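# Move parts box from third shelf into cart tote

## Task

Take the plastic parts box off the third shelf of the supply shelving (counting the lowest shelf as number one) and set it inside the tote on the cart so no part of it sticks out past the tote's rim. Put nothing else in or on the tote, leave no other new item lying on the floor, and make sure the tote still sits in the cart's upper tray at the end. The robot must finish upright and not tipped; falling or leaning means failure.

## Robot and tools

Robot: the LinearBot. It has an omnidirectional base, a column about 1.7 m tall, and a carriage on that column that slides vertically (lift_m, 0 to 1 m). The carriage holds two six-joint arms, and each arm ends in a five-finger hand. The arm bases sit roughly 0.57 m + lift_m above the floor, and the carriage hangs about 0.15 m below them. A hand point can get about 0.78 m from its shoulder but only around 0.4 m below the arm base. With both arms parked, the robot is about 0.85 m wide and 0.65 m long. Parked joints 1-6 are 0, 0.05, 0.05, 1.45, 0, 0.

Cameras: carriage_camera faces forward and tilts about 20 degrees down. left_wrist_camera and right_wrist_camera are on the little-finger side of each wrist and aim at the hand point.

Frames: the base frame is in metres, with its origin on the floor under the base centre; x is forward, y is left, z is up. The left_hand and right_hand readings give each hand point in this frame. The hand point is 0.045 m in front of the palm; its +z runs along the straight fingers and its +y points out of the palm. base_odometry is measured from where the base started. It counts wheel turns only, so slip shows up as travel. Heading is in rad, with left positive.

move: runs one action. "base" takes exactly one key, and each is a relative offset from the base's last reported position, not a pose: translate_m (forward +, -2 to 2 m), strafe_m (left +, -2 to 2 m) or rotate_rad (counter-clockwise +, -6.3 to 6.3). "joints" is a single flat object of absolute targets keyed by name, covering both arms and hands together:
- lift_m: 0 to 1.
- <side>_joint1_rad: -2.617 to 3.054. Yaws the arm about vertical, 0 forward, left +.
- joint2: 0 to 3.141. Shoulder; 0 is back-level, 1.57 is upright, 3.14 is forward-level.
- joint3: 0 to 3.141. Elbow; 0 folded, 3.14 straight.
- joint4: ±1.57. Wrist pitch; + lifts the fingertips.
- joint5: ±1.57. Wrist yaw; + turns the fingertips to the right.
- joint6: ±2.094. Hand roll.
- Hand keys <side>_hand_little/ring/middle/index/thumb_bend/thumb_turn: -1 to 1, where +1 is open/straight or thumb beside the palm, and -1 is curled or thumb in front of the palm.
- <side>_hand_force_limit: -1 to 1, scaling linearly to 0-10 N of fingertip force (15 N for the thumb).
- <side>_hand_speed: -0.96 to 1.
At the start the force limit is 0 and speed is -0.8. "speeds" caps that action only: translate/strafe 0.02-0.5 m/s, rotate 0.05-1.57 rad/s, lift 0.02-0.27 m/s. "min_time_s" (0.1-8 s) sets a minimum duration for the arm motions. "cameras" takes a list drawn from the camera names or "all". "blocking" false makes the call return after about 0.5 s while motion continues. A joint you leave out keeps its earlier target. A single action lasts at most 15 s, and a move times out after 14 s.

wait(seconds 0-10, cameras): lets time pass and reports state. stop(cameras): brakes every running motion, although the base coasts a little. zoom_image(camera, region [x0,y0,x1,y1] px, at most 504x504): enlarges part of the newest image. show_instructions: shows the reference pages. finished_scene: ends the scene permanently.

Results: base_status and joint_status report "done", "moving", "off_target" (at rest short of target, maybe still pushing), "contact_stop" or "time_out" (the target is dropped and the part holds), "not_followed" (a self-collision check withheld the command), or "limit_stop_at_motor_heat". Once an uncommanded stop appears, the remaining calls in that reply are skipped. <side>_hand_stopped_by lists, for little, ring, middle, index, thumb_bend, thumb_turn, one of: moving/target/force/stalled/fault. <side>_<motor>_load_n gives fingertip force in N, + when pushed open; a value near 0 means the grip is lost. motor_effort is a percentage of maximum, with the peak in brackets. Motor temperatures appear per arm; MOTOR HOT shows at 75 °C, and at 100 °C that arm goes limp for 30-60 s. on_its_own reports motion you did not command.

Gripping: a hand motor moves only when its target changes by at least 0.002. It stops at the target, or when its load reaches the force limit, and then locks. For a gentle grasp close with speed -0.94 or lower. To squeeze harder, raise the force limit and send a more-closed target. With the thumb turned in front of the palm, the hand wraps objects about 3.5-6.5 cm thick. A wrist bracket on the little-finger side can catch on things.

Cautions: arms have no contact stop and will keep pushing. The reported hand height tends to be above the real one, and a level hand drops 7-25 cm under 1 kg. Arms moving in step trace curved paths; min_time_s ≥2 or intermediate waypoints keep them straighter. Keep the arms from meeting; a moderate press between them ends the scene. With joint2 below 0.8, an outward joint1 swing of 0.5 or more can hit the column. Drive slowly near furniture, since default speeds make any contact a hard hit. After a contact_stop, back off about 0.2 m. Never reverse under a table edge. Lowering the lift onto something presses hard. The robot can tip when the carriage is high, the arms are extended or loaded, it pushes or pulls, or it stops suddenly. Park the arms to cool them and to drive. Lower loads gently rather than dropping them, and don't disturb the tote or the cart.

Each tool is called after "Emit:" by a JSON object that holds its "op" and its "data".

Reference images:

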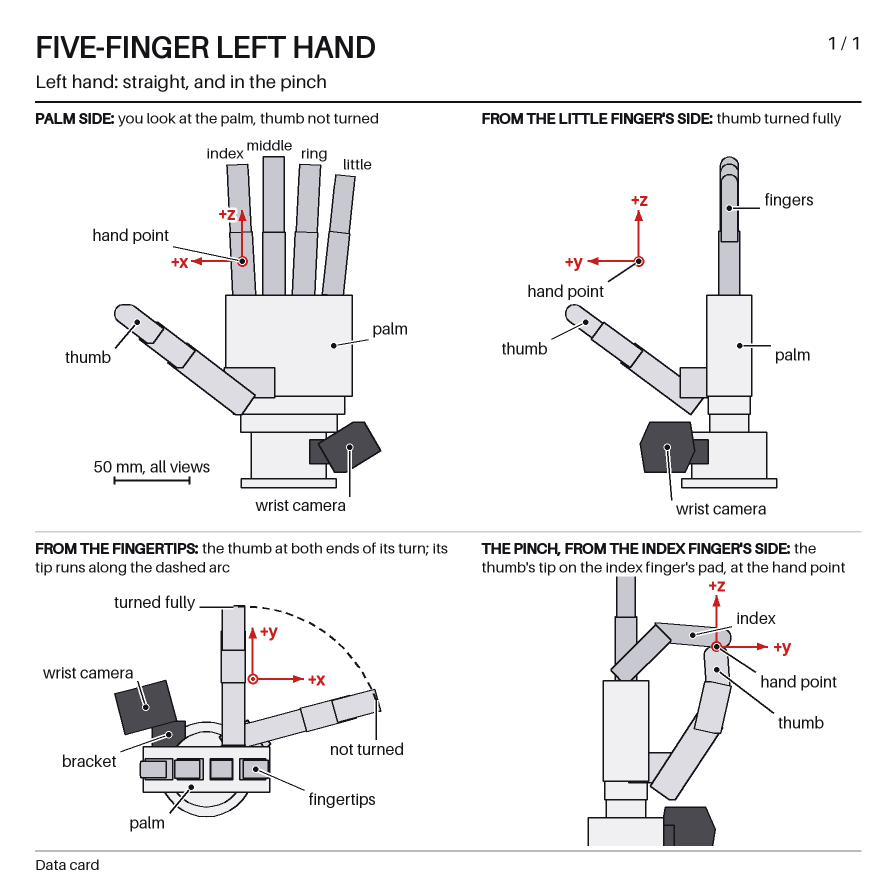

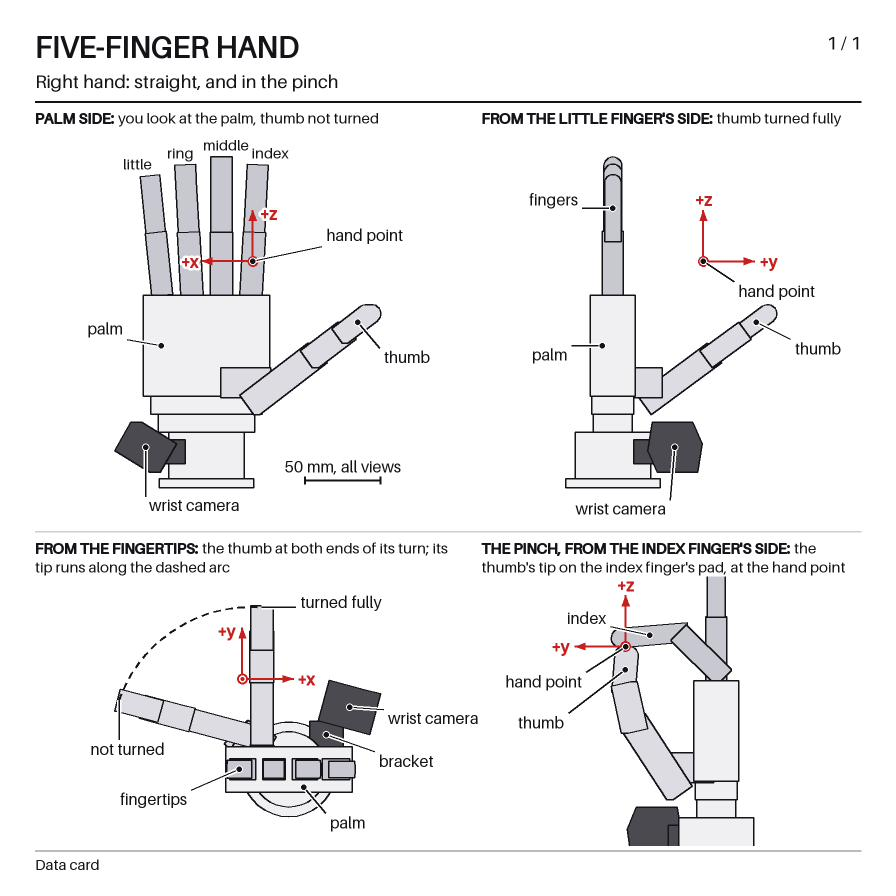

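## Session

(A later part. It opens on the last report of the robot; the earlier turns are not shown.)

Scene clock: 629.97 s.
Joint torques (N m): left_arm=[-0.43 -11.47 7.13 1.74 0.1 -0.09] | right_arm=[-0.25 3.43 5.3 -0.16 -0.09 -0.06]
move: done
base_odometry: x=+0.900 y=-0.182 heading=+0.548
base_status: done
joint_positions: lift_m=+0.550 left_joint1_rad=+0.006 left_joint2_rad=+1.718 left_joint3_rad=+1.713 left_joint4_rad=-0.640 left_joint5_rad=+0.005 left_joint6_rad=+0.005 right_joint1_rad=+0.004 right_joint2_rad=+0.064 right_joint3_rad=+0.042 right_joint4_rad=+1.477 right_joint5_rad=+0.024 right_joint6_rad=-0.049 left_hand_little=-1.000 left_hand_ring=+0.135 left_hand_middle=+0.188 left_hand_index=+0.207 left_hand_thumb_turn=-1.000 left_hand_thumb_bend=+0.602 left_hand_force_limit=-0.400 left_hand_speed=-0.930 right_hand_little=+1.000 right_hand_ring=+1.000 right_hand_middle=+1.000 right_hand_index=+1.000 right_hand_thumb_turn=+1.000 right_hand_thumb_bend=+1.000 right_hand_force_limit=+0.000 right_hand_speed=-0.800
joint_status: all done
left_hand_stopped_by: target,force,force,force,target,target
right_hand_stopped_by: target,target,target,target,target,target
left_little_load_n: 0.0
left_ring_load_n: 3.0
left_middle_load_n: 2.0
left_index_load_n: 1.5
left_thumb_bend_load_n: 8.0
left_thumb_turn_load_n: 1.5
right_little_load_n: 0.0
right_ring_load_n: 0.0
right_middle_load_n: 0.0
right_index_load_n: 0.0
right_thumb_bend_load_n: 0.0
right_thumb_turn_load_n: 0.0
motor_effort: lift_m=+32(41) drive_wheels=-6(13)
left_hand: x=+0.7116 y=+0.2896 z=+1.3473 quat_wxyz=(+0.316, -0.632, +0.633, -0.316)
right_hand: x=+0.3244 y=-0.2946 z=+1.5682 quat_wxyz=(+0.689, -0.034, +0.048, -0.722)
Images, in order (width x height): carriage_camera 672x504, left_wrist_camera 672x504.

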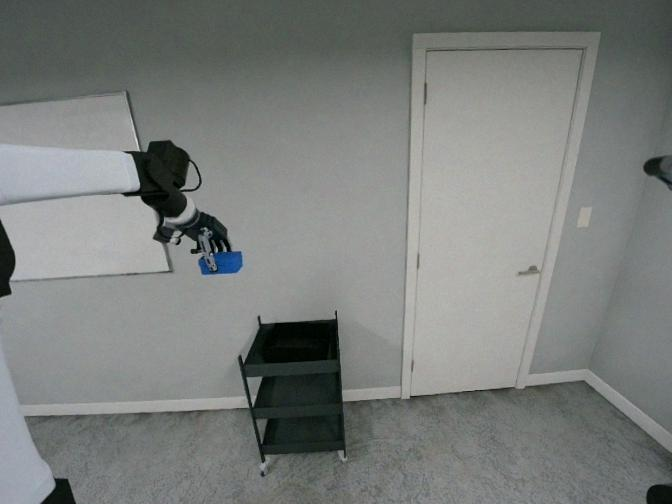

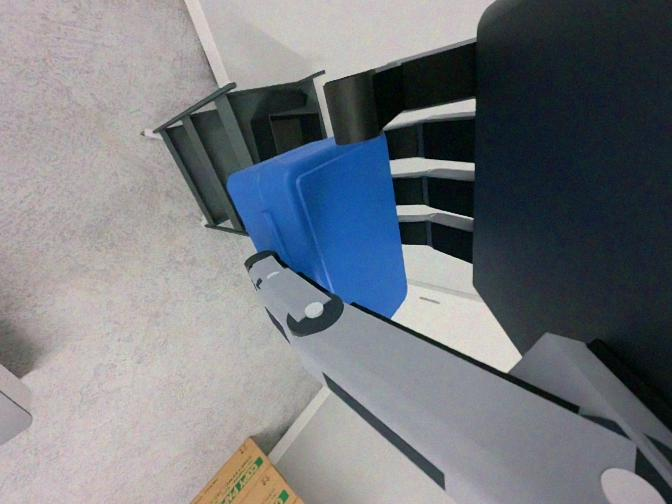

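Emit:
{"op": "move", "data": {"joints": {"lift_m": 0.45, "left_joint1_rad": -0.52, "left_joint2_rad": 2.25, "left_joint3_rad": 1.85, "left_joint4_rad": -0.215}, "min_time_s": 3.5, "cameras": ["carriage_camera", "left_wrist_camera"]}}

Emit:
{"op": "zoom_image", "data": {"camera": "carriage_camera", "region": [170, 200, 420, 450]}}

Scene clock: 687.77 s.
Joint torques (N m): left_arm=[-0.83 -12.18 10.07 1.9 0.09 -0.09] | right_arm=[-0.24 3.47 5.29 -0.2 -0.09 -0.06]
move: done
base_odometry: x=+0.900 y=-0.182 heading=+0.548
base_status: not commanded
joint_positions: lift_m=+0.450 left_joint1_rad=-0.511 left_joint2_rad=+2.224 left_joint3_rad=+1.824 left_joint4_rad=-0.229 left_joint5_rad=+0.005 left_joint6_rad=+0.005 right_joint1_rad=+0.004 right_joint2_rad=+0.064 right_joint3_rad=+0.042 right_joint4_rad=+1.478 right_joint5_rad=+0.024 right_joint6_rad=-0.049 left_hand_little=-1.000 left_hand_ring=+0.135 left_hand_middle=+0.188 left_hand_index=+0.207 left_hand_thumb_turn=-1.000 left_hand_thumb_bend=+0.602 left_hand_force_limit=-0.400 left_hand_speed=-0.930 right_hand_little=+1.000 right_hand_ring=+1.000 right_hand_middle=+1.000 right_hand_index=+1.000 right_hand_thumb_turn=+1.000 right_hand_thumb_bend=+1.000 right_hand_force_limit=+0.000 right_hand_speed=-0.800
joint_status: all done
left_hand_stopped_by: target,force,force,force,target,target
right_hand_stopped_by: target,target,target,target,target,target
left_little_load_n: 0.0
left_ring_load_n: 3.0
left_middle_load_n: 2.5
left_index_load_n: 1.5
left_thumb_bend_load_n: 8.0
left_thumb_turn_load_n: 1.5
right_little_load_n: 0.0
right_ring_load_n: 0.0
right_middle_load_n: 0.0
right_index_load_n: 0.0
right_thumb_bend_load_n: 0.0
right_thumb_turn_load_n: 0.0
motor_effort: lift_m=+34(37) drive_wheels=+4(6)
left_hand: x=+0.7467 y=-0.0079 z=+1.0996 quat_wxyz=(+0.228, -0.448, +0.771, -0.392)
right_hand: x=+0.3242 y=-0.2946 z=+1.4682 quat_wxyz=(+0.689, -0.034, +0.048, -0.722)
Images, in order (width x height): carriage_camera 672x504, left_wrist_camera 672x504.

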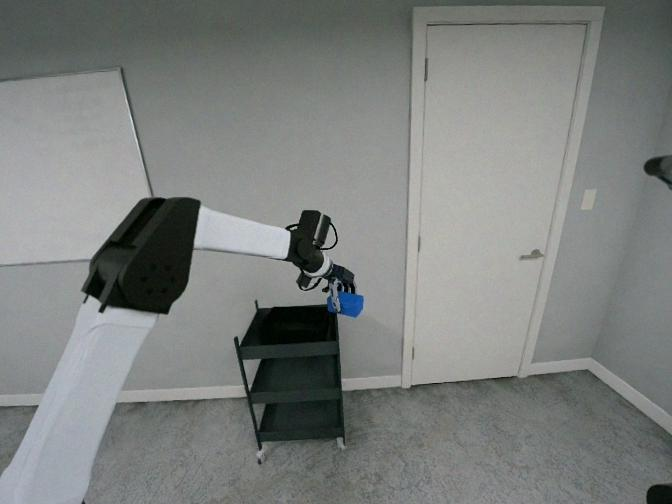

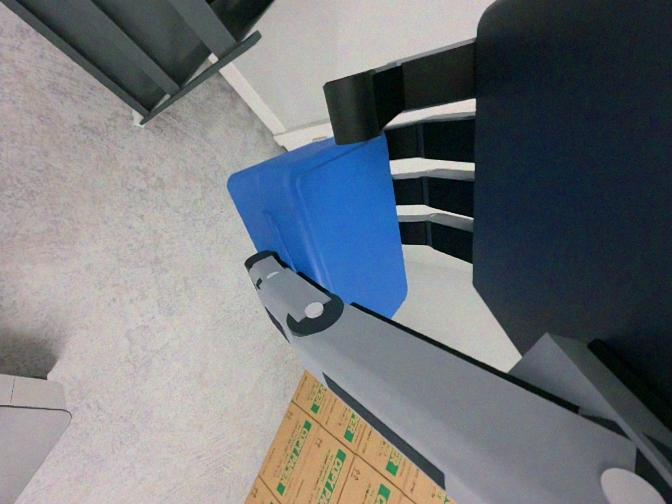

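Scaled by 2.016 from the camera's image (finer frame: 960x720).

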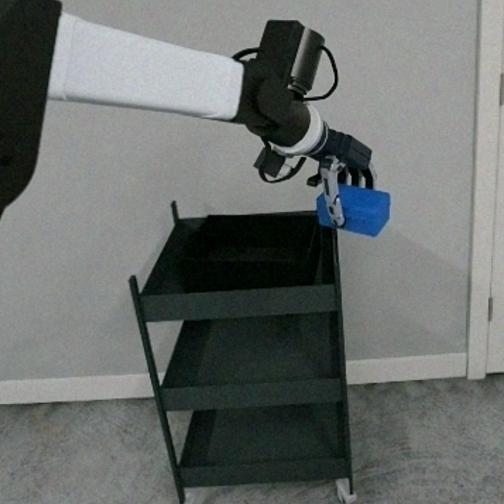

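Emit:
{"op": "move", "data": {"base": {"strafe_m": 0.21}, "joints": {"lift_m": 0.35}, "speeds": {"strafe_m": 0.15}}}

Emit:
{"op": "move", "data": {"base": {"translate_m": 0.34}, "speeds": {"translate_m": 0.12}, "cameras": ["carriage_camera", "left_wrist_camera"]}}

Emit:
{"op": "zoom_image", "data": {"camera": "carriage_camera", "region": [200, 250, 450, 500]}}

Scene clock: 704.13 s.
Joint torques (N m): left_arm=[-0.35 -13.82 8.85 1.82 0.1 -0.09] | right_arm=[-0.27 3.44 5.3 -0.22 -0.1 -0.06]
move: done
base_odometry: x=+0.791 y=-0.003 heading=+0.548
base_status: done
joint_positions: lift_m=+0.350 left_joint1_rad=-0.516 left_joint2_rad=+2.240 left_joint3_rad=+1.836 left_joint4_rad=-0.221 left_joint5_rad=+0.005 left_joint6_rad=+0.005 right_joint1_rad=+0.004 right_joint2_rad=+0.065 right_joint3_rad=+0.042 right_joint4_rad=+1.479 right_joint5_rad=+0.024 right_joint6_rad=-0.049 left_hand_little=-1.000 left_hand_ring=+0.135 left_hand_middle=+0.188 left_hand_index=+0.207 left_hand_thumb_turn=-1.000 left_hand_thumb_bend=+0.602 left_hand_force_limit=-0.400 left_hand_speed=-0.930 right_hand_little=+1.000 right_hand_ring=+1.000 right_hand_middle=+1.000 right_hand_index=+1.000 right_hand_thumb_turn=+1.000 right_hand_thumb_bend=+1.000 right_hand_force_limit=+0.000 right_hand_speed=-0.800
joint_status: all done
left_hand_stopped_by: target,force,force,force,target,target
right_hand_stopped_by: target,target,target,target,target,target
left_little_load_n: 0.0
left_ring_load_n: 3.0
left_middle_load_n: 2.5
left_index_load_n: 2.0
left_thumb_bend_load_n: 8.0
left_thumb_turn_load_n: 1.5
right_little_load_n: 0.0
right_ring_load_n: -0.5
right_middle_load_n: 0.0
right_index_load_n: 0.0
right_thumb_bend_load_n: 0.0
right_thumb_turn_load_n: 0.0
motor_effort: lift_m=+34(35) drive_wheels=-3(13)
left_hand: x=+0.7488 y=-0.0123 z=+0.9972 quat_wxyz=(+0.229, -0.445, +0.771, -0.394)
right_hand: x=+0.3240 y=-0.2946 z=+1.3682 quat_wxyz=(+0.689, -0.033, +0.048, -0.722)
pictures: none

Scene clock: 707.73 s.
Joint torques (N m): left_arm=[-0.29 -13.82 8.88 1.84 0.09 -0.09] | right_arm=[-0.25 3.43 5.35 -0.19 -0.1 -0.06]
move: done
base_odometry: x=+1.081 y=+0.175 heading=+0.549
base_status: done
joint_positions: lift_m=+0.350 left_joint1_rad=-0.516 left_joint2_rad=+2.240 left_joint3_rad=+1.836 left_joint4_rad=-0.221 left_joint5_rad=+0.005 left_joint6_rad=+0.005 right_joint1_rad=+0.004 right_joint2_rad=+0.065 right_joint3_rad=+0.042 right_joint4_rad=+1.478 right_joint5_rad=+0.024 right_joint6_rad=-0.049 left_hand_little=-1.000 left_hand_ring=+0.135 left_hand_middle=+0.188 left_hand_index=+0.207 left_hand_thumb_turn=-1.000 left_hand_thumb_bend=+0.602 left_hand_force_limit=-0.400 left_hand_speed=-0.930 right_hand_little=+1.000 right_hand_ring=+1.000 right_hand_middle=+1.000 right_hand_index=+1.000 right_hand_thumb_turn=+1.000 right_hand_thumb_bend=+1.000 right_hand_force_limit=+0.000 right_hand_speed=-0.800
joint_status: not commanded
left_hand_stopped_by: target,force,force,force,target,target
right_hand_stopped_by: target,target,target,target,target,target
left_little_load_n: 0.0
left_ring_load_n: 3.0
left_middle_load_n: 2.0
left_index_load_n: 2.0
left_thumb_bend_load_n: 8.0
left_thumb_turn_load_n: 1.5
right_little_load_n: 0.0
right_ring_load_n: 0.0
right_middle_load_n: 0.0
right_index_load_n: 0.0
right_thumb_bend_load_n: 0.0
right_thumb_turn_load_n: 0.0
motor_effort: lift_m=+34(34) drive_wheels=-7(13)
left_hand: x=+0.7487 y=-0.0126 z=+0.9972 quat_wxyz=(+0.228, -0.445, +0.771, -0.394)
right_hand: x=+0.3243 y=-0.2946 z=+1.3681 quat_wxyz=(+0.689, -0.034, +0.048, -0.722)
Images, in order (width x height): carriage_camera 672x504, left_wrist_camera 672x504.

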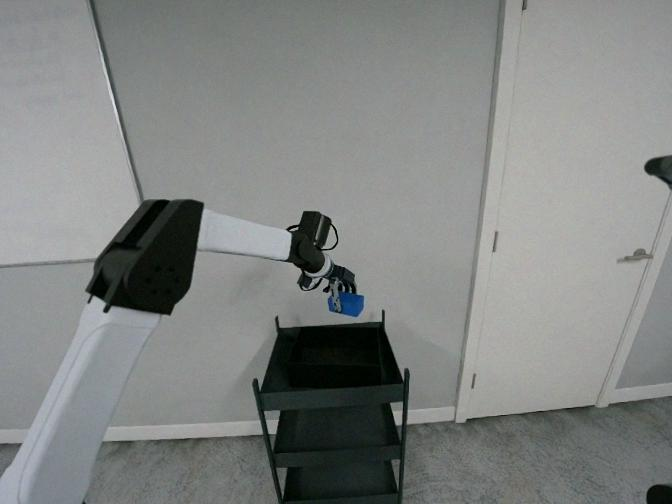

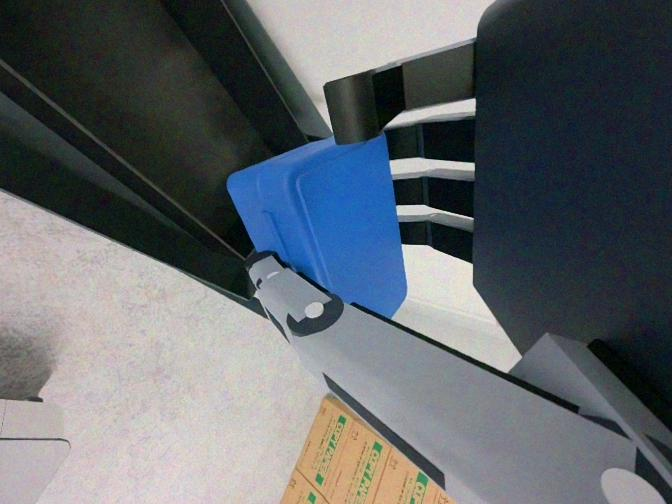

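Scaled by 2.016 from the camera's image (finer frame: 960x720).

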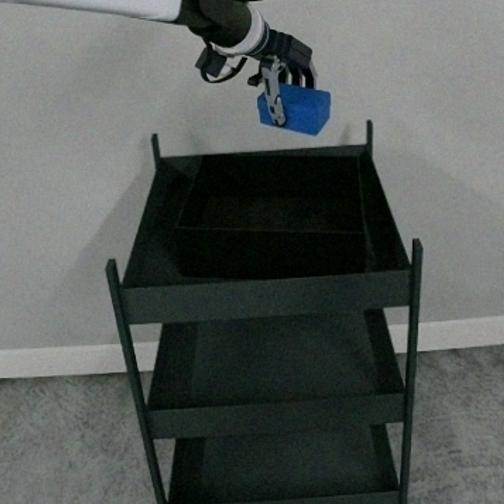

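Emit:
{"op": "move", "data": {"base": {"strafe_m": 0.03}, "speeds": {"strafe_m": 0.08}}}

Emit:
{"op": "move", "data": {"base": {"translate_m": 0.105}, "speeds": {"translate_m": 0.08}}}

Emit:
{"op": "move", "data": {"joints": {"lift_m": 0.18}, "speeds": {"lift_m": 0.1}, "cameras": ["carriage_camera", "left_wrist_camera"]}}

Emit:
{"op": "zoom_image", "data": {"camera": "carriage_camera", "region": [200, 200, 450, 450]}}

Scene clock: 729.07 s.
Joint torques (N m): left_arm=[0.02 -13.81 8.87 1.83 0.09 -0.09] | right_arm=[-0.25 3.41 5.34 -0.21 -0.1 -0.06]
move: done
base_odometry: x=+1.066 y=+0.200 heading=+0.549
base_status: done
joint_positions: lift_m=+0.350 left_joint1_rad=-0.518 left_joint2_rad=+2.240 left_joint3_rad=+1.836 left_joint4_rad=-0.220 left_joint5_rad=+0.005 left_joint6_rad=+0.005 right_joint1_rad=+0.004 right_joint2_rad=+0.065 right_joint3_rad=+0.042 right_joint4_rad=+1.479 right_joint5_rad=+0.024 right_joint6_rad=-0.049 left_hand_little=-1.000 left_hand_ring=+0.135 left_hand_middle=+0.188 left_hand_index=+0.207 left_hand_thumb_turn=-1.000 left_hand_thumb_bend=+0.602 left_hand_force_limit=-0.400 left_hand_speed=-0.930 right_hand_little=+1.000 right_hand_ring=+1.000 right_hand_middle=+1.000 right_hand_index=+1.000 right_hand_thumb_turn=+1.000 right_hand_thumb_bend=+1.000 right_hand_force_limit=+0.000 right_hand_speed=-0.800
joint_status: not commanded
left_hand_stopped_by: target,force,force,force,target,target
right_hand_stopped_by: target,target,target,target,target,target
left_little_load_n: 0.0
left_ring_load_n: 3.0
left_middle_load_n: 2.0
left_index_load_n: 1.5
left_thumb_bend_load_n: 8.0
left_thumb_turn_load_n: 1.5
right_little_load_n: 0.0
right_ring_load_n: 0.0
right_middle_load_n: 0.0
right_index_load_n: 0.0
right_thumb_bend_load_n: 0.0
right_thumb_turn_load_n: 0.0
motor_effort: lift_m=+34(34) drive_wheels=+3(12)
left_hand: x=+0.7483 y=-0.0136 z=+0.9974 quat_wxyz=(+0.229, -0.444, +0.771, -0.395)
right_hand: x=+0.3241 y=-0.2946 z=+1.3682 quat_wxyz=(+0.689, -0.033, +0.048, -0.722)
pictures: none

Scene clock: 731.10 s.
Joint torques (N m): left_arm=[-0.14 -13.82 8.9 1.83 0.09 -0.08] | right_arm=[-0.25 3.56 5.33 -0.23 -0.1 -0.06]
move: done
base_odometry: x=+1.155 y=+0.255 heading=+0.550
base_status: done
joint_positions: lift_m=+0.350 left_joint1_rad=-0.519 left_joint2_rad=+2.240 left_joint3_rad=+1.836 left_joint4_rad=-0.220 left_joint5_rad=+0.005 left_joint6_rad=+0.005 right_joint1_rad=+0.004 right_joint2_rad=+0.065 right_joint3_rad=+0.042 right_joint4_rad=+1.480 right_joint5_rad=+0.024 right_joint6_rad=-0.049 left_hand_little=-1.000 left_hand_ring=+0.135 left_hand_middle=+0.188 left_hand_index=+0.207 left_hand_thumb_turn=-1.000 left_hand_thumb_bend=+0.602 left_hand_force_limit=-0.400 left_hand_speed=-0.930 right_hand_little=+1.000 right_hand_ring=+1.000 right_hand_middle=+1.000 right_hand_index=+1.000 right_hand_thumb_turn=+1.000 right_hand_thumb_bend=+1.000 right_hand_force_limit=+0.000 right_hand_speed=-0.800
joint_status: not commanded
left_hand_stopped_by: target,force,force,force,target,target
right_hand_stopped_by: target,target,target,target,target,target
left_little_load_n: 0.0
left_ring_load_n: 3.0
left_middle_load_n: 2.0
left_index_load_n: 1.5
left_thumb_bend_load_n: 8.0
left_thumb_turn_load_n: 1.5
right_little_load_n: 0.0
right_ring_load_n: 0.0
right_middle_load_n: 0.0
right_index_load_n: 0.0
right_thumb_bend_load_n: 0.0
right_thumb_turn_load_n: 0.0
motor_effort: lift_m=+34(34) drive_wheels=+5(17)
left_hand: x=+0.7480 y=-0.0140 z=+0.9973 quat_wxyz=(+0.228, -0.444, +0.771, -0.395)
right_hand: x=+0.3237 y=-0.2946 z=+1.3683 quat_wxyz=(+0.690, -0.033, +0.048, -0.722)
pictures: none

Scene clock: 733.17 s.
Joint torques (N m): left_arm=[-0.06 -13.89 8.76 1.82 0.1 -0.09] | right_arm=[-0.25 3.43 5.41 -0.24 -0.1 -0.06]
Motor temperatures (°C): left_arm=[19 48 41 35 23 21] | right_arm=[17 22 30 19 20 23]
move: done
base_odometry: x=+1.155 y=+0.255 heading=+0.549
base_status: not commanded
joint_positions: lift_m=+0.180 left_joint1_rad=-0.519 left_joint2_rad=+2.240 left_joint3_rad=+1.838 left_joint4_rad=-0.220 left_joint5_rad=+0.005 left_joint6_rad=+0.005 right_joint1_rad=+0.004 right_joint2_rad=+0.065 right_joint3_rad=+0.042 right_joint4_rad=+1.481 right_joint5_rad=+0.024 right_joint6_rad=-0.049 left_hand_little=-1.000 left_hand_ring=+0.135 left_hand_middle=+0.188 left_hand_index=+0.207 left_hand_thumb_turn=-1.000 left_hand_thumb_bend=+0.602 left_hand_force_limit=-0.400 left_hand_speed=-0.930 right_hand_little=+1.000 right_hand_ring=+1.000 right_hand_middle=+1.000 right_hand_index=+1.000 right_hand_thumb_turn=+1.000 right_hand_thumb_bend=+1.000 right_hand_force_limit=+0.000 right_hand_speed=-0.800
joint_status: all done
left_hand_stopped_by: target,force,force,force,target,target
right_hand_stopped_by: target,target,target,target,target,target
left_little_load_n: 0.0
left_ring_load_n: 3.0
left_middle_load_n: 2.0
left_index_load_n: 1.5
left_thumb_bend_load_n: 8.0
left_thumb_turn_load_n: 1.5
right_little_load_n: 0.0
right_ring_load_n: 0.0
right_middle_load_n: 0.0
right_index_load_n: 0.0
right_thumb_bend_load_n: 0.0
right_thumb_turn_load_n: 0.0
motor_effort: lift_m=+35(36) drive_wheels=-6(7)
left_hand: x=+0.7483 y=-0.0142 z=+0.8277 quat_wxyz=(+0.228, -0.444, +0.771, -0.395)
right_hand: x=+0.3235 y=-0.2946 z=+1.1984 quat_wxyz=(+0.690, -0.033, +0.047, -0.722)
Images, in order (width x height): carriage_camera 672x504, left_wrist_camera 672x504.

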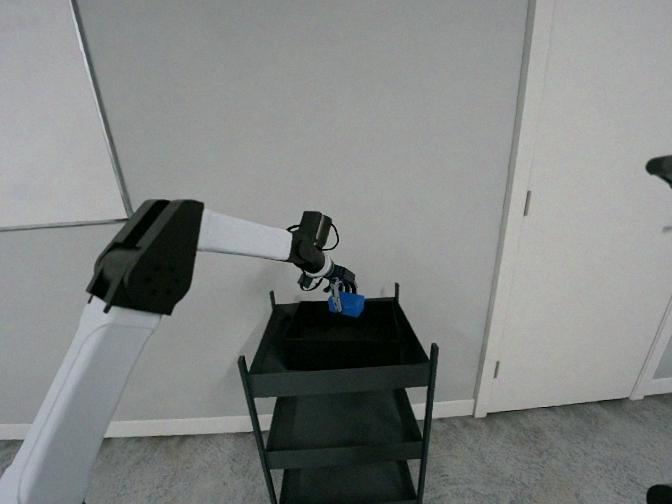

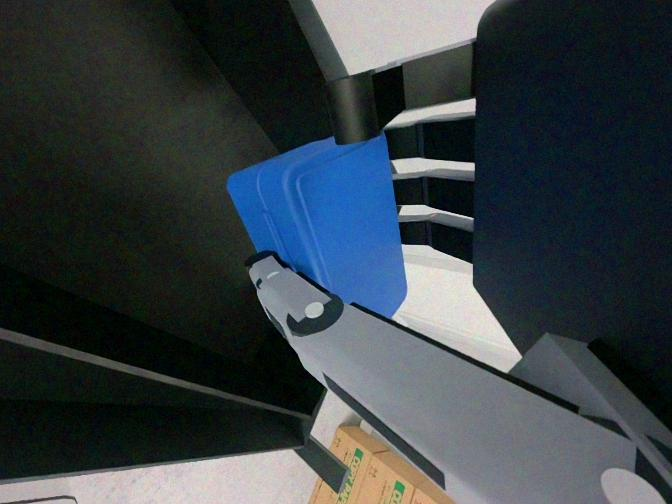

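Scaled by 2.016 from the camera's image (finer frame: 960x720).

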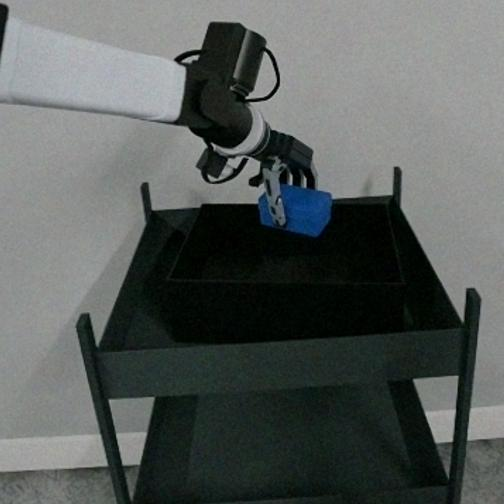

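Emit:
{"op": "move", "data": {"joints": {"lift_m": 0.08}, "speeds": {"lift_m": 0.08}, "cameras": ["carriage_camera", "left_wrist_camera"]}}

Emit:
{"op": "zoom_image", "data": {"camera": "carriage_camera", "region": [200, 170, 450, 420]}}

Scene clock: 745.50 s.
Joint torques (N m): left_arm=[-0.01 -13.91 8.83 1.83 0.08 -0.09] | right_arm=[-0.25 3.38 5.24 -0.26 -0.1 -0.06]
move: done
base_odometry: x=+1.155 y=+0.255 heading=+0.549
base_status: not commanded
joint_positions: lift_m=+0.080 left_joint1_rad=-0.519 left_joint2_rad=+2.240 left_joint3_rad=+1.838 left_joint4_rad=-0.219 left_joint5_rad=+0.005 left_joint6_rad=+0.005 right_joint1_rad=+0.004 right_joint2_rad=+0.065 right_joint3_rad=+0.042 right_joint4_rad=+1.481 right_joint5_rad=+0.024 right_joint6_rad=-0.049 left_hand_little=-1.000 left_hand_ring=+0.135 left_hand_middle=+0.188 left_hand_index=+0.207 left_hand_thumb_turn=-1.000 left_hand_thumb_bend=+0.602 left_hand_force_limit=-0.400 left_hand_speed=-0.930 right_hand_little=+1.000 right_hand_ring=+1.000 right_hand_middle=+1.000 right_hand_index=+1.000 right_hand_thumb_turn=+1.000 right_hand_thumb_bend=+1.000 right_hand_force_limit=+0.000 right_hand_speed=-0.800
joint_status: all done
left_hand_stopped_by: target,force,force,force,target,target
right_hand_stopped_by: target,target,target,target,target,target
left_little_load_n: 0.0
left_ring_load_n: 3.0
left_middle_load_n: 2.5
left_index_load_n: 2.0
left_thumb_bend_load_n: 8.0
left_thumb_turn_load_n: 1.5
right_little_load_n: 0.0
right_ring_load_n: 0.0
right_middle_load_n: 0.0
right_index_load_n: 0.0
right_thumb_bend_load_n: 0.0
right_thumb_turn_load_n: 0.0
motor_effort: lift_m=+34(36) drive_wheels=+5(6)
left_hand: x=+0.7484 y=-0.0143 z=+0.7276 quat_wxyz=(+0.228, -0.444, +0.771, -0.396)
right_hand: x=+0.3234 y=-0.2946 z=+1.0984 quat_wxyz=(+0.690, -0.032, +0.047, -0.722)
Images, in order (width x height): carriage_camera 672x504, left_wrist_camera 672x504.

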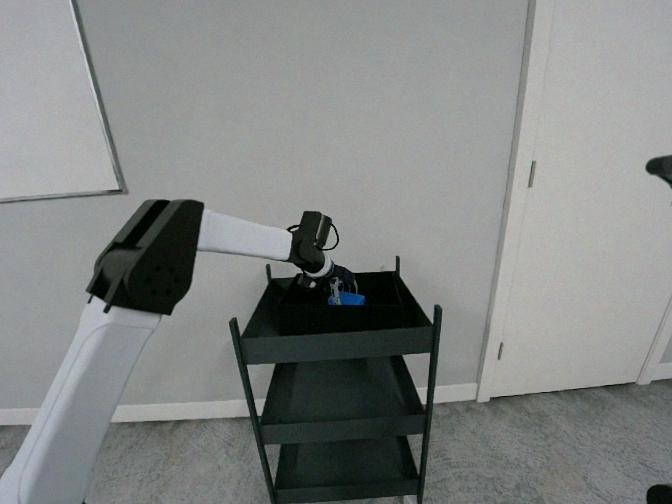

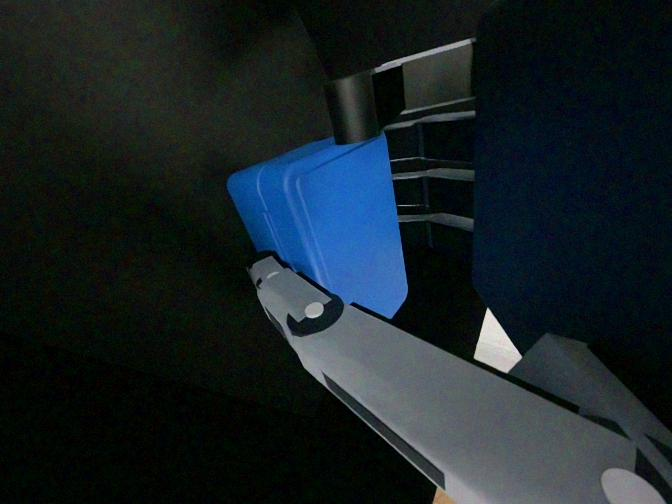

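Scaled by 2.016 from the camera's image (finer frame: 960x720).

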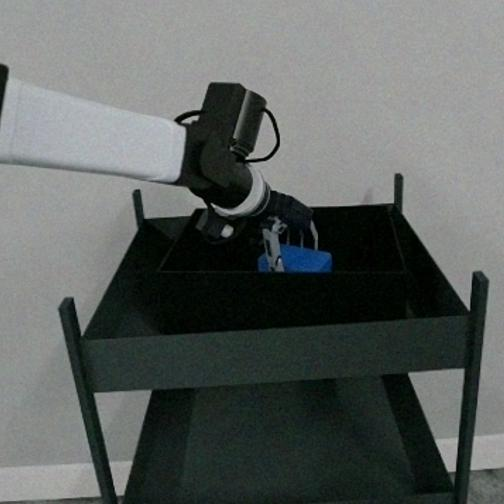

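Emit:
{"op": "move", "data": {"joints": {"lift_m": 0.055}, "speeds": {"lift_m": 0.04}}}

Emit:
{"op": "move", "data": {"joints": {"lift_m": 0.045}, "speeds": {"lift_m": 0.03}, "cameras": ["carriage_camera", "left_wrist_camera"]}}

Emit:
{"op": "zoom_image", "data": {"camera": "carriage_camera", "region": [260, 200, 420, 340]}}

Scene clock: 751.43 s.
Joint torques (N m): left_arm=[-0.08 -13.85 8.84 1.82 0.1 -0.1] | right_arm=[-0.25 3.56 5.29 -0.27 -0.1 -0.05]
move: done
base_odometry: x=+1.155 y=+0.255 heading=+0.549
base_status: not commanded
joint_positions: lift_m=+0.055 left_joint1_rad=-0.519 left_joint2_rad=+2.240 left_joint3_rad=+1.838 left_joint4_rad=-0.219 left_joint5_rad=+0.005 left_joint6_rad=+0.005 right_joint1_rad=+0.004 right_joint2_rad=+0.065 right_joint3_rad=+0.042 right_joint4_rad=+1.481 right_joint5_rad=+0.024 right_joint6_rad=-0.049 left_hand_little=-1.000 left_hand_ring=+0.135 left_hand_middle=+0.188 left_hand_index=+0.207 left_hand_thumb_turn=-1.000 left_hand_thumb_bend=+0.602 left_hand_force_limit=-0.400 left_hand_speed=-0.930 right_hand_little=+1.000 right_hand_ring=+1.000 right_hand_middle=+1.000 right_hand_index=+1.000 right_hand_thumb_turn=+1.000 right_hand_thumb_bend=+1.000 right_hand_force_limit=+0.000 right_hand_speed=-0.800
joint_status: all done
left_hand_stopped_by: target,force,force,force,target,target
right_hand_stopped_by: target,target,target,target,target,target
left_little_load_n: 0.5
left_ring_load_n: 3.0
left_middle_load_n: 2.5
left_index_load_n: 1.5
left_thumb_bend_load_n: 7.5
left_thumb_turn_load_n: 1.5
right_little_load_n: 0.0
right_ring_load_n: 0.0
right_middle_load_n: 0.0
right_index_load_n: 0.0
right_thumb_bend_load_n: 0.0
right_thumb_turn_load_n: 0.0
motor_effort: lift_m=+33(35) drive_wheels=+4(6)
left_hand: x=+0.7485 y=-0.0143 z=+0.7028 quat_wxyz=(+0.229, -0.444, +0.771, -0.396)
right_hand: x=+0.3234 y=-0.2946 z=+1.0735 quat_wxyz=(+0.690, -0.032, +0.047, -0.722)
pictures: none

Scene clock: 752.10 s.
Joint torques (N m): left_arm=[-0.08 -13.93 8.7 1.72 0.09 -0.08] | right_arm=[-0.27 3.64 5.31 -0.27 -0.1 -0.05]
move: done
base_odometry: x=+1.155 y=+0.255 heading=+0.549
base_status: not commanded
joint_positions: lift_m=+0.045 left_joint1_rad=-0.519 left_joint2_rad=+2.240 left_joint3_rad=+1.839 left_joint4_rad=-0.207 left_joint5_rad=+0.005 left_joint6_rad=+0.005 right_joint1_rad=+0.004 right_joint2_rad=+0.065 right_joint3_rad=+0.042 right_joint4_rad=+1.481 right_joint5_rad=+0.024 right_joint6_rad=-0.049 left_hand_little=-1.000 left_hand_ring=+0.135 left_hand_middle=+0.188 left_hand_index=+0.207 left_hand_thumb_turn=-1.000 left_hand_thumb_bend=+0.602 left_hand_force_limit=-0.400 left_hand_speed=-0.930 right_hand_little=+1.000 right_hand_ring=+1.000 right_hand_middle=+1.000 right_hand_index=+1.000 right_hand_thumb_turn=+1.000 right_hand_thumb_bend=+1.000 right_hand_force_limit=+0.000 right_hand_speed=-0.800
joint_status: all done
left_hand_stopped_by: target,force,force,force,target,target
right_hand_stopped_by: target,target,target,target,target,target
left_little_load_n: 0.0
left_ring_load_n: 3.0
left_middle_load_n: 2.5
left_index_load_n: 2.0
left_thumb_bend_load_n: 8.0
left_thumb_turn_load_n: 1.5
right_little_load_n: 0.0
right_ring_load_n: 0.0
right_middle_load_n: 0.0
right_index_load_n: 0.0
right_thumb_bend_load_n: 0.0
right_thumb_turn_load_n: 0.0
motor_effort: lift_m=+32(35) drive_wheels=-6(6)
left_hand: x=+0.7508 y=-0.0156 z=+0.6955 quat_wxyz=(+0.231, -0.442, +0.768, -0.401)
right_hand: x=+0.3234 y=-0.2946 z=+1.0636 quat_wxyz=(+0.690, -0.032, +0.047, -0.722)
Images, in order (width x height): carriage_camera 672x504, left_wrist_camera 672x504.

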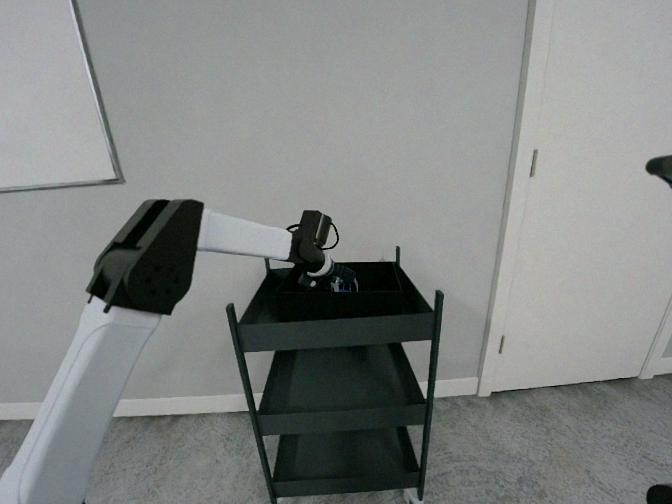

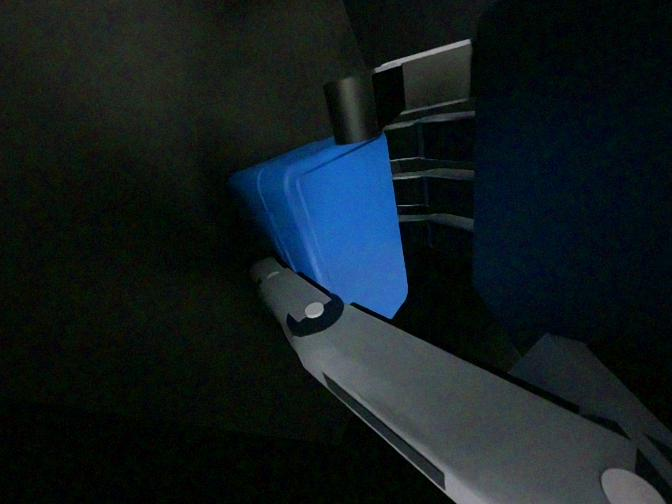

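Scaled by 3.150 from the camera's image (finer frame: 960x720).

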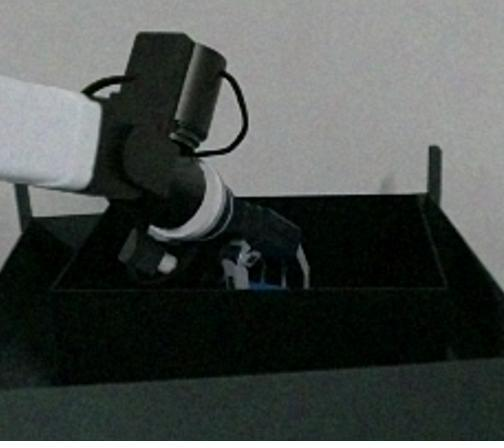

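Emit:
{"op": "move", "data": {"joints": {"left_hand_index": 0.5, "left_hand_middle": 0.5, "left_hand_ring": 0.5, "left_hand_thumb_bend": 0.8, "left_hand_speed": -0.9}, "cameras": ["left_wrist_camera"]}}

Scene clock: 758.53 s.
Joint torques (N m): left_arm=[-0.06 -13.91 8.69 1.72 0.09 -0.08] | right_arm=[-0.25 3.48 5.29 -0.25 -0.09 -0.05]
move: done
base_odometry: x=+1.155 y=+0.255 heading=+0.549
base_status: not commanded
joint_positions: lift_m=+0.045 left_joint1_rad=-0.519 left_joint2_rad=+2.240 left_joint3_rad=+1.839 left_joint4_rad=-0.207 left_joint5_rad=+0.005 left_joint6_rad=+0.005 right_joint1_rad=+0.004 right_joint2_rad=+0.065 right_joint3_rad=+0.042 right_joint4_rad=+1.481 right_joint5_rad=+0.024 right_joint6_rad=-0.049 left_hand_little=-1.000 left_hand_ring=+0.500 left_hand_middle=+0.500 left_hand_index=+0.500 left_hand_thumb_turn=-1.000 left_hand_thumb_bend=+0.800 left_hand_force_limit=-0.400 left_hand_speed=-0.900 right_hand_little=+1.000 right_hand_ring=+1.000 right_hand_middle=+1.000 right_hand_index=+1.000 right_hand_thumb_turn=+1.000 right_hand_thumb_bend=+1.000 right_hand_force_limit=+0.000 right_hand_speed=-0.800
joint_status: all done
left_hand_stopped_by: target,target,target,target,target,target
right_hand_stopped_by: target,target,target,target,target,target
left_little_load_n: 0.0
left_ring_load_n: 0.0
left_middle_load_n: 0.0
left_index_load_n: 0.0
left_thumb_bend_load_n: 0.0
left_thumb_turn_load_n: 0.0
right_little_load_n: 0.0
right_ring_load_n: 0.0
right_middle_load_n: 0.0
right_index_load_n: 0.0
right_thumb_bend_load_n: 0.0
right_thumb_turn_load_n: 0.0
motor_effort: lift_m=+32(33) drive_wheels=-6(6)
left_hand: x=+0.7508 y=-0.0156 z=+0.6955 quat_wxyz=(+0.231, -0.442, +0.768, -0.401)
right_hand: x=+0.3234 y=-0.2946 z=+1.0636 quat_wxyz=(+0.690, -0.032, +0.047, -0.722)
Images, in order (width x height): left_wrist_camera 672x504.

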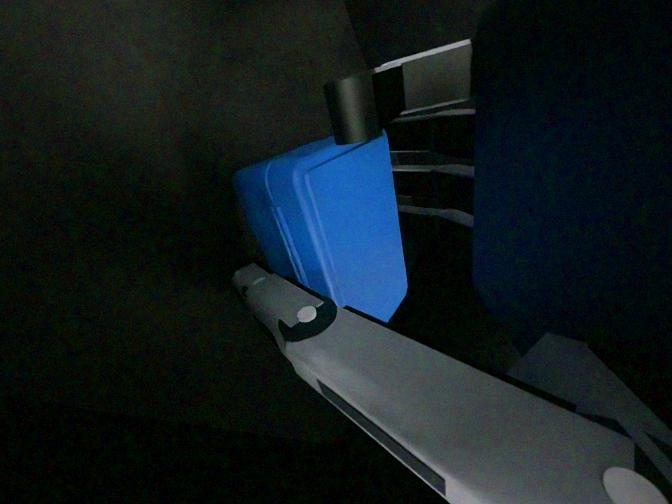

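Emit:
{"op": "move", "data": {"joints": {"left_hand_thumb_bend": 1.0, "left_hand_index": 0.6, "left_hand_middle": 0.6, "left_hand_ring": 0.6}}}

Emit:
{"op": "move", "data": {"joints": {"lift_m": 0.08}, "speeds": {"lift_m": 0.03}, "cameras": ["left_wrist_camera"]}}

Scene clock: 764.50 s.
Joint torques (N m): left_arm=[-0.06 -13.93 8.66 1.73 0.1 -0.09] | right_arm=[-0.25 3.45 5.29 -0.25 -0.1 -0.06]
move: done
base_odometry: x=+1.155 y=+0.255 heading=+0.549
base_status: not commanded
joint_positions: lift_m=+0.045 left_joint1_rad=-0.519 left_joint2_rad=+2.240 left_joint3_rad=+1.839 left_joint4_rad=-0.207 left_joint5_rad=+0.005 left_joint6_rad=+0.005 right_joint1_rad=+0.004 right_joint2_rad=+0.065 right_joint3_rad=+0.042 right_joint4_rad=+1.481 right_joint5_rad=+0.024 right_joint6_rad=-0.049 left_hand_little=-1.000 left_hand_ring=+0.600 left_hand_middle=+0.600 left_hand_index=+0.600 left_hand_thumb_turn=-1.000 left_hand_thumb_bend=+1.000 left_hand_force_limit=-0.400 left_hand_speed=-0.900 right_hand_little=+1.000 right_hand_ring=+1.000 right_hand_middle=+1.000 right_hand_index=+1.000 right_hand_thumb_turn=+1.000 right_hand_thumb_bend=+1.000 right_hand_force_limit=+0.000 right_hand_speed=-0.800
joint_status: all done
left_hand_stopped_by: target,target,target,target,target,target
right_hand_stopped_by: target,target,target,target,target,target
left_little_load_n: 0.0
left_ring_load_n: 0.0
left_middle_load_n: 0.0
left_index_load_n: 0.0
left_thumb_bend_load_n: 0.0
left_thumb_turn_load_n: 0.0
right_little_load_n: 0.0
right_ring_load_n: 0.0
right_middle_load_n: 0.0
right_index_load_n: 0.0
right_thumb_bend_load_n: 0.0
right_thumb_turn_load_n: 0.0
motor_effort: lift_m=+32(33) drive_wheels=-5(6)
left_hand: x=+0.7508 y=-0.0156 z=+0.6955 quat_wxyz=(+0.231, -0.442, +0.768, -0.401)
right_hand: x=+0.3234 y=-0.2946 z=+1.0636 quat_wxyz=(+0.690, -0.032, +0.047, -0.722)
pictures: none

Scene clock: 765.97 s.
Joint torques (N m): left_arm=[-0.14 -13.96 8.72 1.74 0.09 -0.09] | right_arm=[-0.27 3.29 5.38 -0.27 -0.1 -0.05]
move: done
base_odometry: x=+1.155 y=+0.255 heading=+0.549
base_status: not commanded
joint_positions: lift_m=+0.080 left_joint1_rad=-0.519 left_joint2_rad=+2.240 left_joint3_rad=+1.839 left_joint4_rad=-0.207 left_joint5_rad=+0.005 left_joint6_rad=+0.005 right_joint1_rad=+0.004 right_joint2_rad=+0.065 right_joint3_rad=+0.042 right_joint4_rad=+1.481 right_joint5_rad=+0.024 right_joint6_rad=-0.049 left_hand_little=-1.000 left_hand_ring=+0.600 left_hand_middle=+0.600 left_hand_index=+0.600 left_hand_thumb_turn=-1.000 left_hand_thumb_bend=+1.000 left_hand_force_limit=-0.400 left_hand_speed=-0.900 right_hand_little=+1.000 right_hand_ring=+1.000 right_hand_middle=+1.000 right_hand_index=+1.000 right_hand_thumb_turn=+1.000 right_hand_thumb_bend=+1.000 right_hand_force_limit=+0.000 right_hand_speed=-0.800
joint_status: all done
left_hand_stopped_by: target,target,target,target,target,target
right_hand_stopped_by: target,target,target,target,target,target
left_little_load_n: 0.0
left_ring_load_n: 0.0
left_middle_load_n: 0.0
left_index_load_n: 0.0
left_thumb_bend_load_n: 0.0
left_thumb_turn_load_n: 0.0
right_little_load_n: 0.0
right_ring_load_n: 0.0
right_middle_load_n: 0.0
right_index_load_n: 0.0
right_thumb_bend_load_n: 0.0
right_thumb_turn_load_n: 0.0
motor_effort: lift_m=+33(39) drive_wheels=+4(6)
left_hand: x=+0.7508 y=-0.0156 z=+0.7305 quat_wxyz=(+0.231, -0.442, +0.768, -0.401)
right_hand: x=+0.3234 y=-0.2946 z=+1.0985 quat_wxyz=(+0.690, -0.032, +0.047, -0.722)
Images, in order (width x height): left_wrist_camera 672x504.

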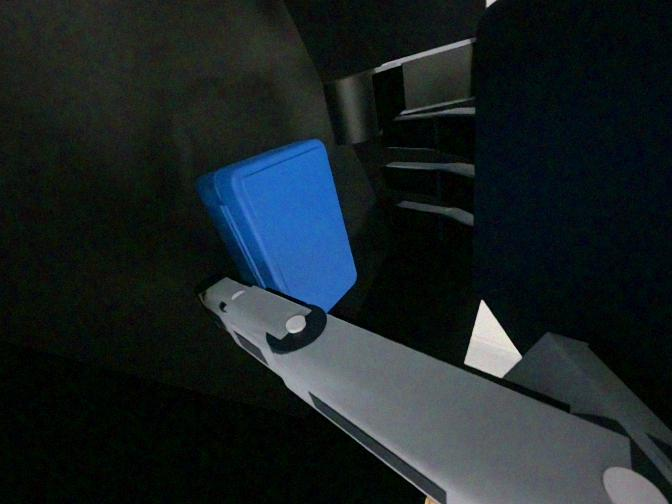

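Box stays on the tote floor. Raise and clear out.

Emit:
{"op": "move", "data": {"joints": {"lift_m": 0.35}, "speeds": {"lift_m": 0.12}, "cameras": ["left_wrist_camera", "carriage_camera"]}}

Emit:
{"op": "zoom_image", "data": {"camera": "carriage_camera", "region": [220, 260, 460, 460]}}

Scene clock: 772.03 s.
Joint torques (N m): left_arm=[-0.1 -13.87 8.66 1.73 0.09 -0.08] | right_arm=[-0.25 3.25 5.31 -0.24 -0.09 -0.06]
move: done
base_odometry: x=+1.155 y=+0.255 heading=+0.549
base_status: not commanded
joint_positions: lift_m=+0.350 left_joint1_rad=-0.519 left_joint2_rad=+2.240 left_joint3_rad=+1.839 left_joint4_rad=-0.207 left_joint5_rad=+0.005 left_joint6_rad=+0.005 right_joint1_rad=+0.004 right_joint2_rad=+0.065 right_joint3_rad=+0.042 right_joint4_rad=+1.481 right_joint5_rad=+0.024 right_joint6_rad=-0.049 left_hand_little=-1.000 left_hand_ring=+0.600 left_hand_middle=+0.600 left_hand_index=+0.600 left_hand_thumb_turn=-1.000 left_hand_thumb_bend=+1.000 left_hand_force_limit=-0.400 left_hand_speed=-0.900 right_hand_little=+1.000 right_hand_ring=+1.000 right_hand_middle=+1.000 right_hand_index=+1.000 right_hand_thumb_turn=+1.000 right_hand_thumb_bend=+1.000 right_hand_force_limit=+0.000 right_hand_speed=-0.800
joint_status: all done
left_hand_stopped_by: target,target,target,target,target,target
right_hand_stopped_by: target,target,target,target,target,target
left_little_load_n: 0.0
left_ring_load_n: 0.0
left_middle_load_n: 0.0
left_index_load_n: 0.0
left_thumb_bend_load_n: 0.0
left_thumb_turn_load_n: 0.0
right_little_load_n: 0.0
right_ring_load_n: 0.0
right_middle_load_n: 0.5
right_index_load_n: 0.0
right_thumb_bend_load_n: 0.0
right_thumb_turn_load_n: 0.0
motor_effort: lift_m=+32(43) drive_wheels=-6(6)
left_hand: x=+0.7508 y=-0.0156 z=+1.0005 quat_wxyz=(+0.231, -0.442, +0.768, -0.401)
right_hand: x=+0.3234 y=-0.2946 z=+1.3686 quat_wxyz=(+0.690, -0.032, +0.047, -0.722)
pictures: carriage_camera, left_wrist_camera
Images, in order (width x height): carriage_camera 672x504, left_wrist_camera 672x504.

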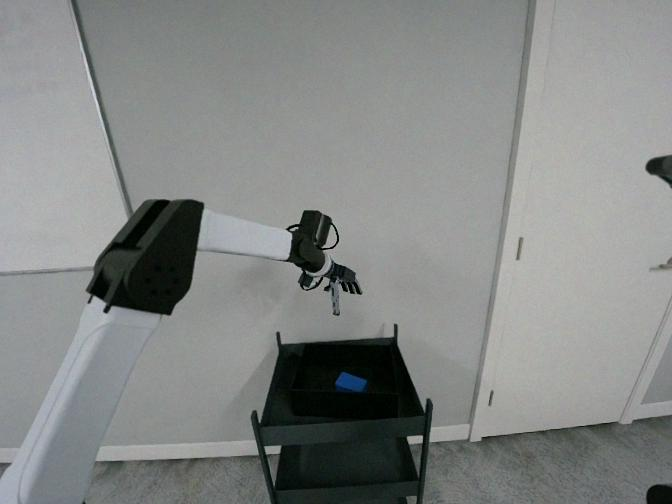

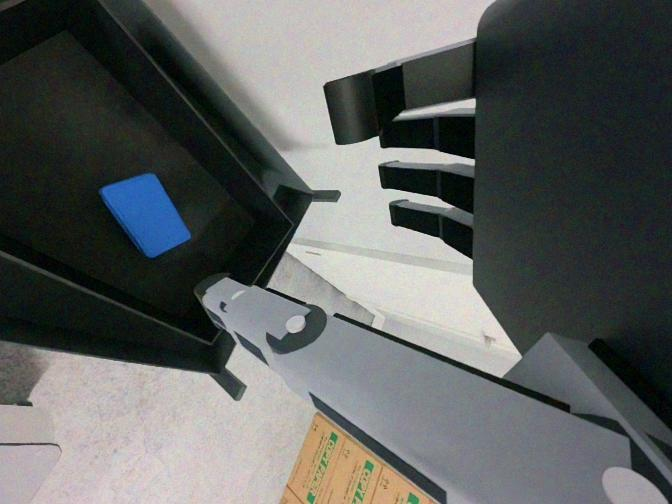

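Scaled by 2.100 from the camera's image (finer frame: 960x720).

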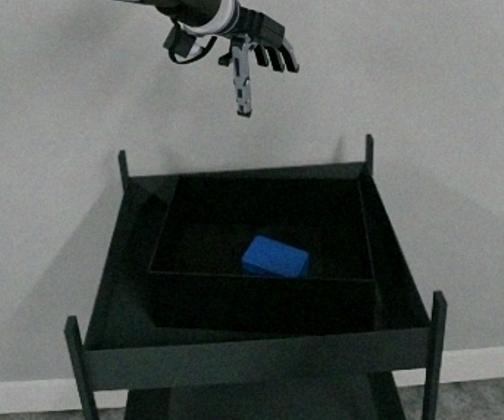

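Emit:
{"op": "move", "data": {"base": {"translate_m": -0.35}, "speeds": {"translate_m": 0.3}, "cameras": ["carriage_camera"]}}

Emit:
{"op": "finished_scene", "data": {}}

Scene clock: 778.20 s.
Joint torques (N m): left_arm=[-0.14 -13.87 8.66 1.73 0.1 -0.08] | right_arm=[-0.27 3.43 5.3 -0.14 -0.1 -0.05]
move: done
base_odometry: x=+0.856 y=+0.073 heading=+0.550
base_status: done
joint_positions: lift_m=+0.350 left_joint1_rad=-0.518 left_joint2_rad=+2.240 left_joint3_rad=+1.839 left_joint4_rad=-0.207 left_joint5_rad=+0.004 left_joint6_rad=+0.005 right_joint1_rad=+0.004 right_joint2_rad=+0.065 right_joint3_rad=+0.042 right_joint4_rad=+1.476 right_joint5_rad=+0.024 right_joint6_rad=-0.049 left_hand_little=-1.000 left_hand_ring=+0.600 left_hand_middle=+0.600 left_hand_index=+0.600 left_hand_thumb_turn=-1.000 left_hand_thumb_bend=+1.000 left_hand_force_limit=-0.400 left_hand_speed=-0.900 right_hand_little=+1.000 right_hand_ring=+1.000 right_hand_middle=+1.000 right_hand_index=+1.000 right_hand_thumb_turn=+1.000 right_hand_thumb_bend=+1.000 right_hand_force_limit=+0.000 right_hand_speed=-0.800
joint_status: not commanded
left_hand_stopped_by: target,target,target,target,target,target
right_hand_stopped_by: target,target,target,target,target,target
left_little_load_n: 0.0
left_ring_load_n: 0.0
left_middle_load_n: 0.0
left_index_load_n: 0.0
left_thumb_bend_load_n: 0.0
left_thumb_turn_load_n: 0.0
right_little_load_n: 0.0
right_ring_load_n: 0.0
right_middle_load_n: 0.0
right_index_load_n: 0.0
right_thumb_bend_load_n: 0.0
right_thumb_turn_load_n: 0.0
motor_effort: lift_m=+32(33) drive_wheels=-2(17)
left_hand: x=+0.7511 y=-0.0150 z=+1.0004 quat_wxyz=(+0.232, -0.443, +0.768, -0.400)
right_hand: x=+0.3249 y=-0.2946 z=+1.3680 quat_wxyz=(+0.689, -0.034, +0.049, -0.722)
Images, in order (width x height): carriage_camera 672x504.

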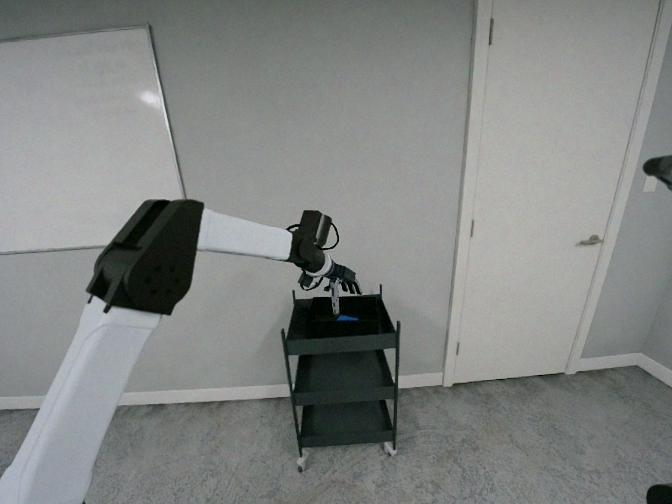

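The scene is finished: the task was done.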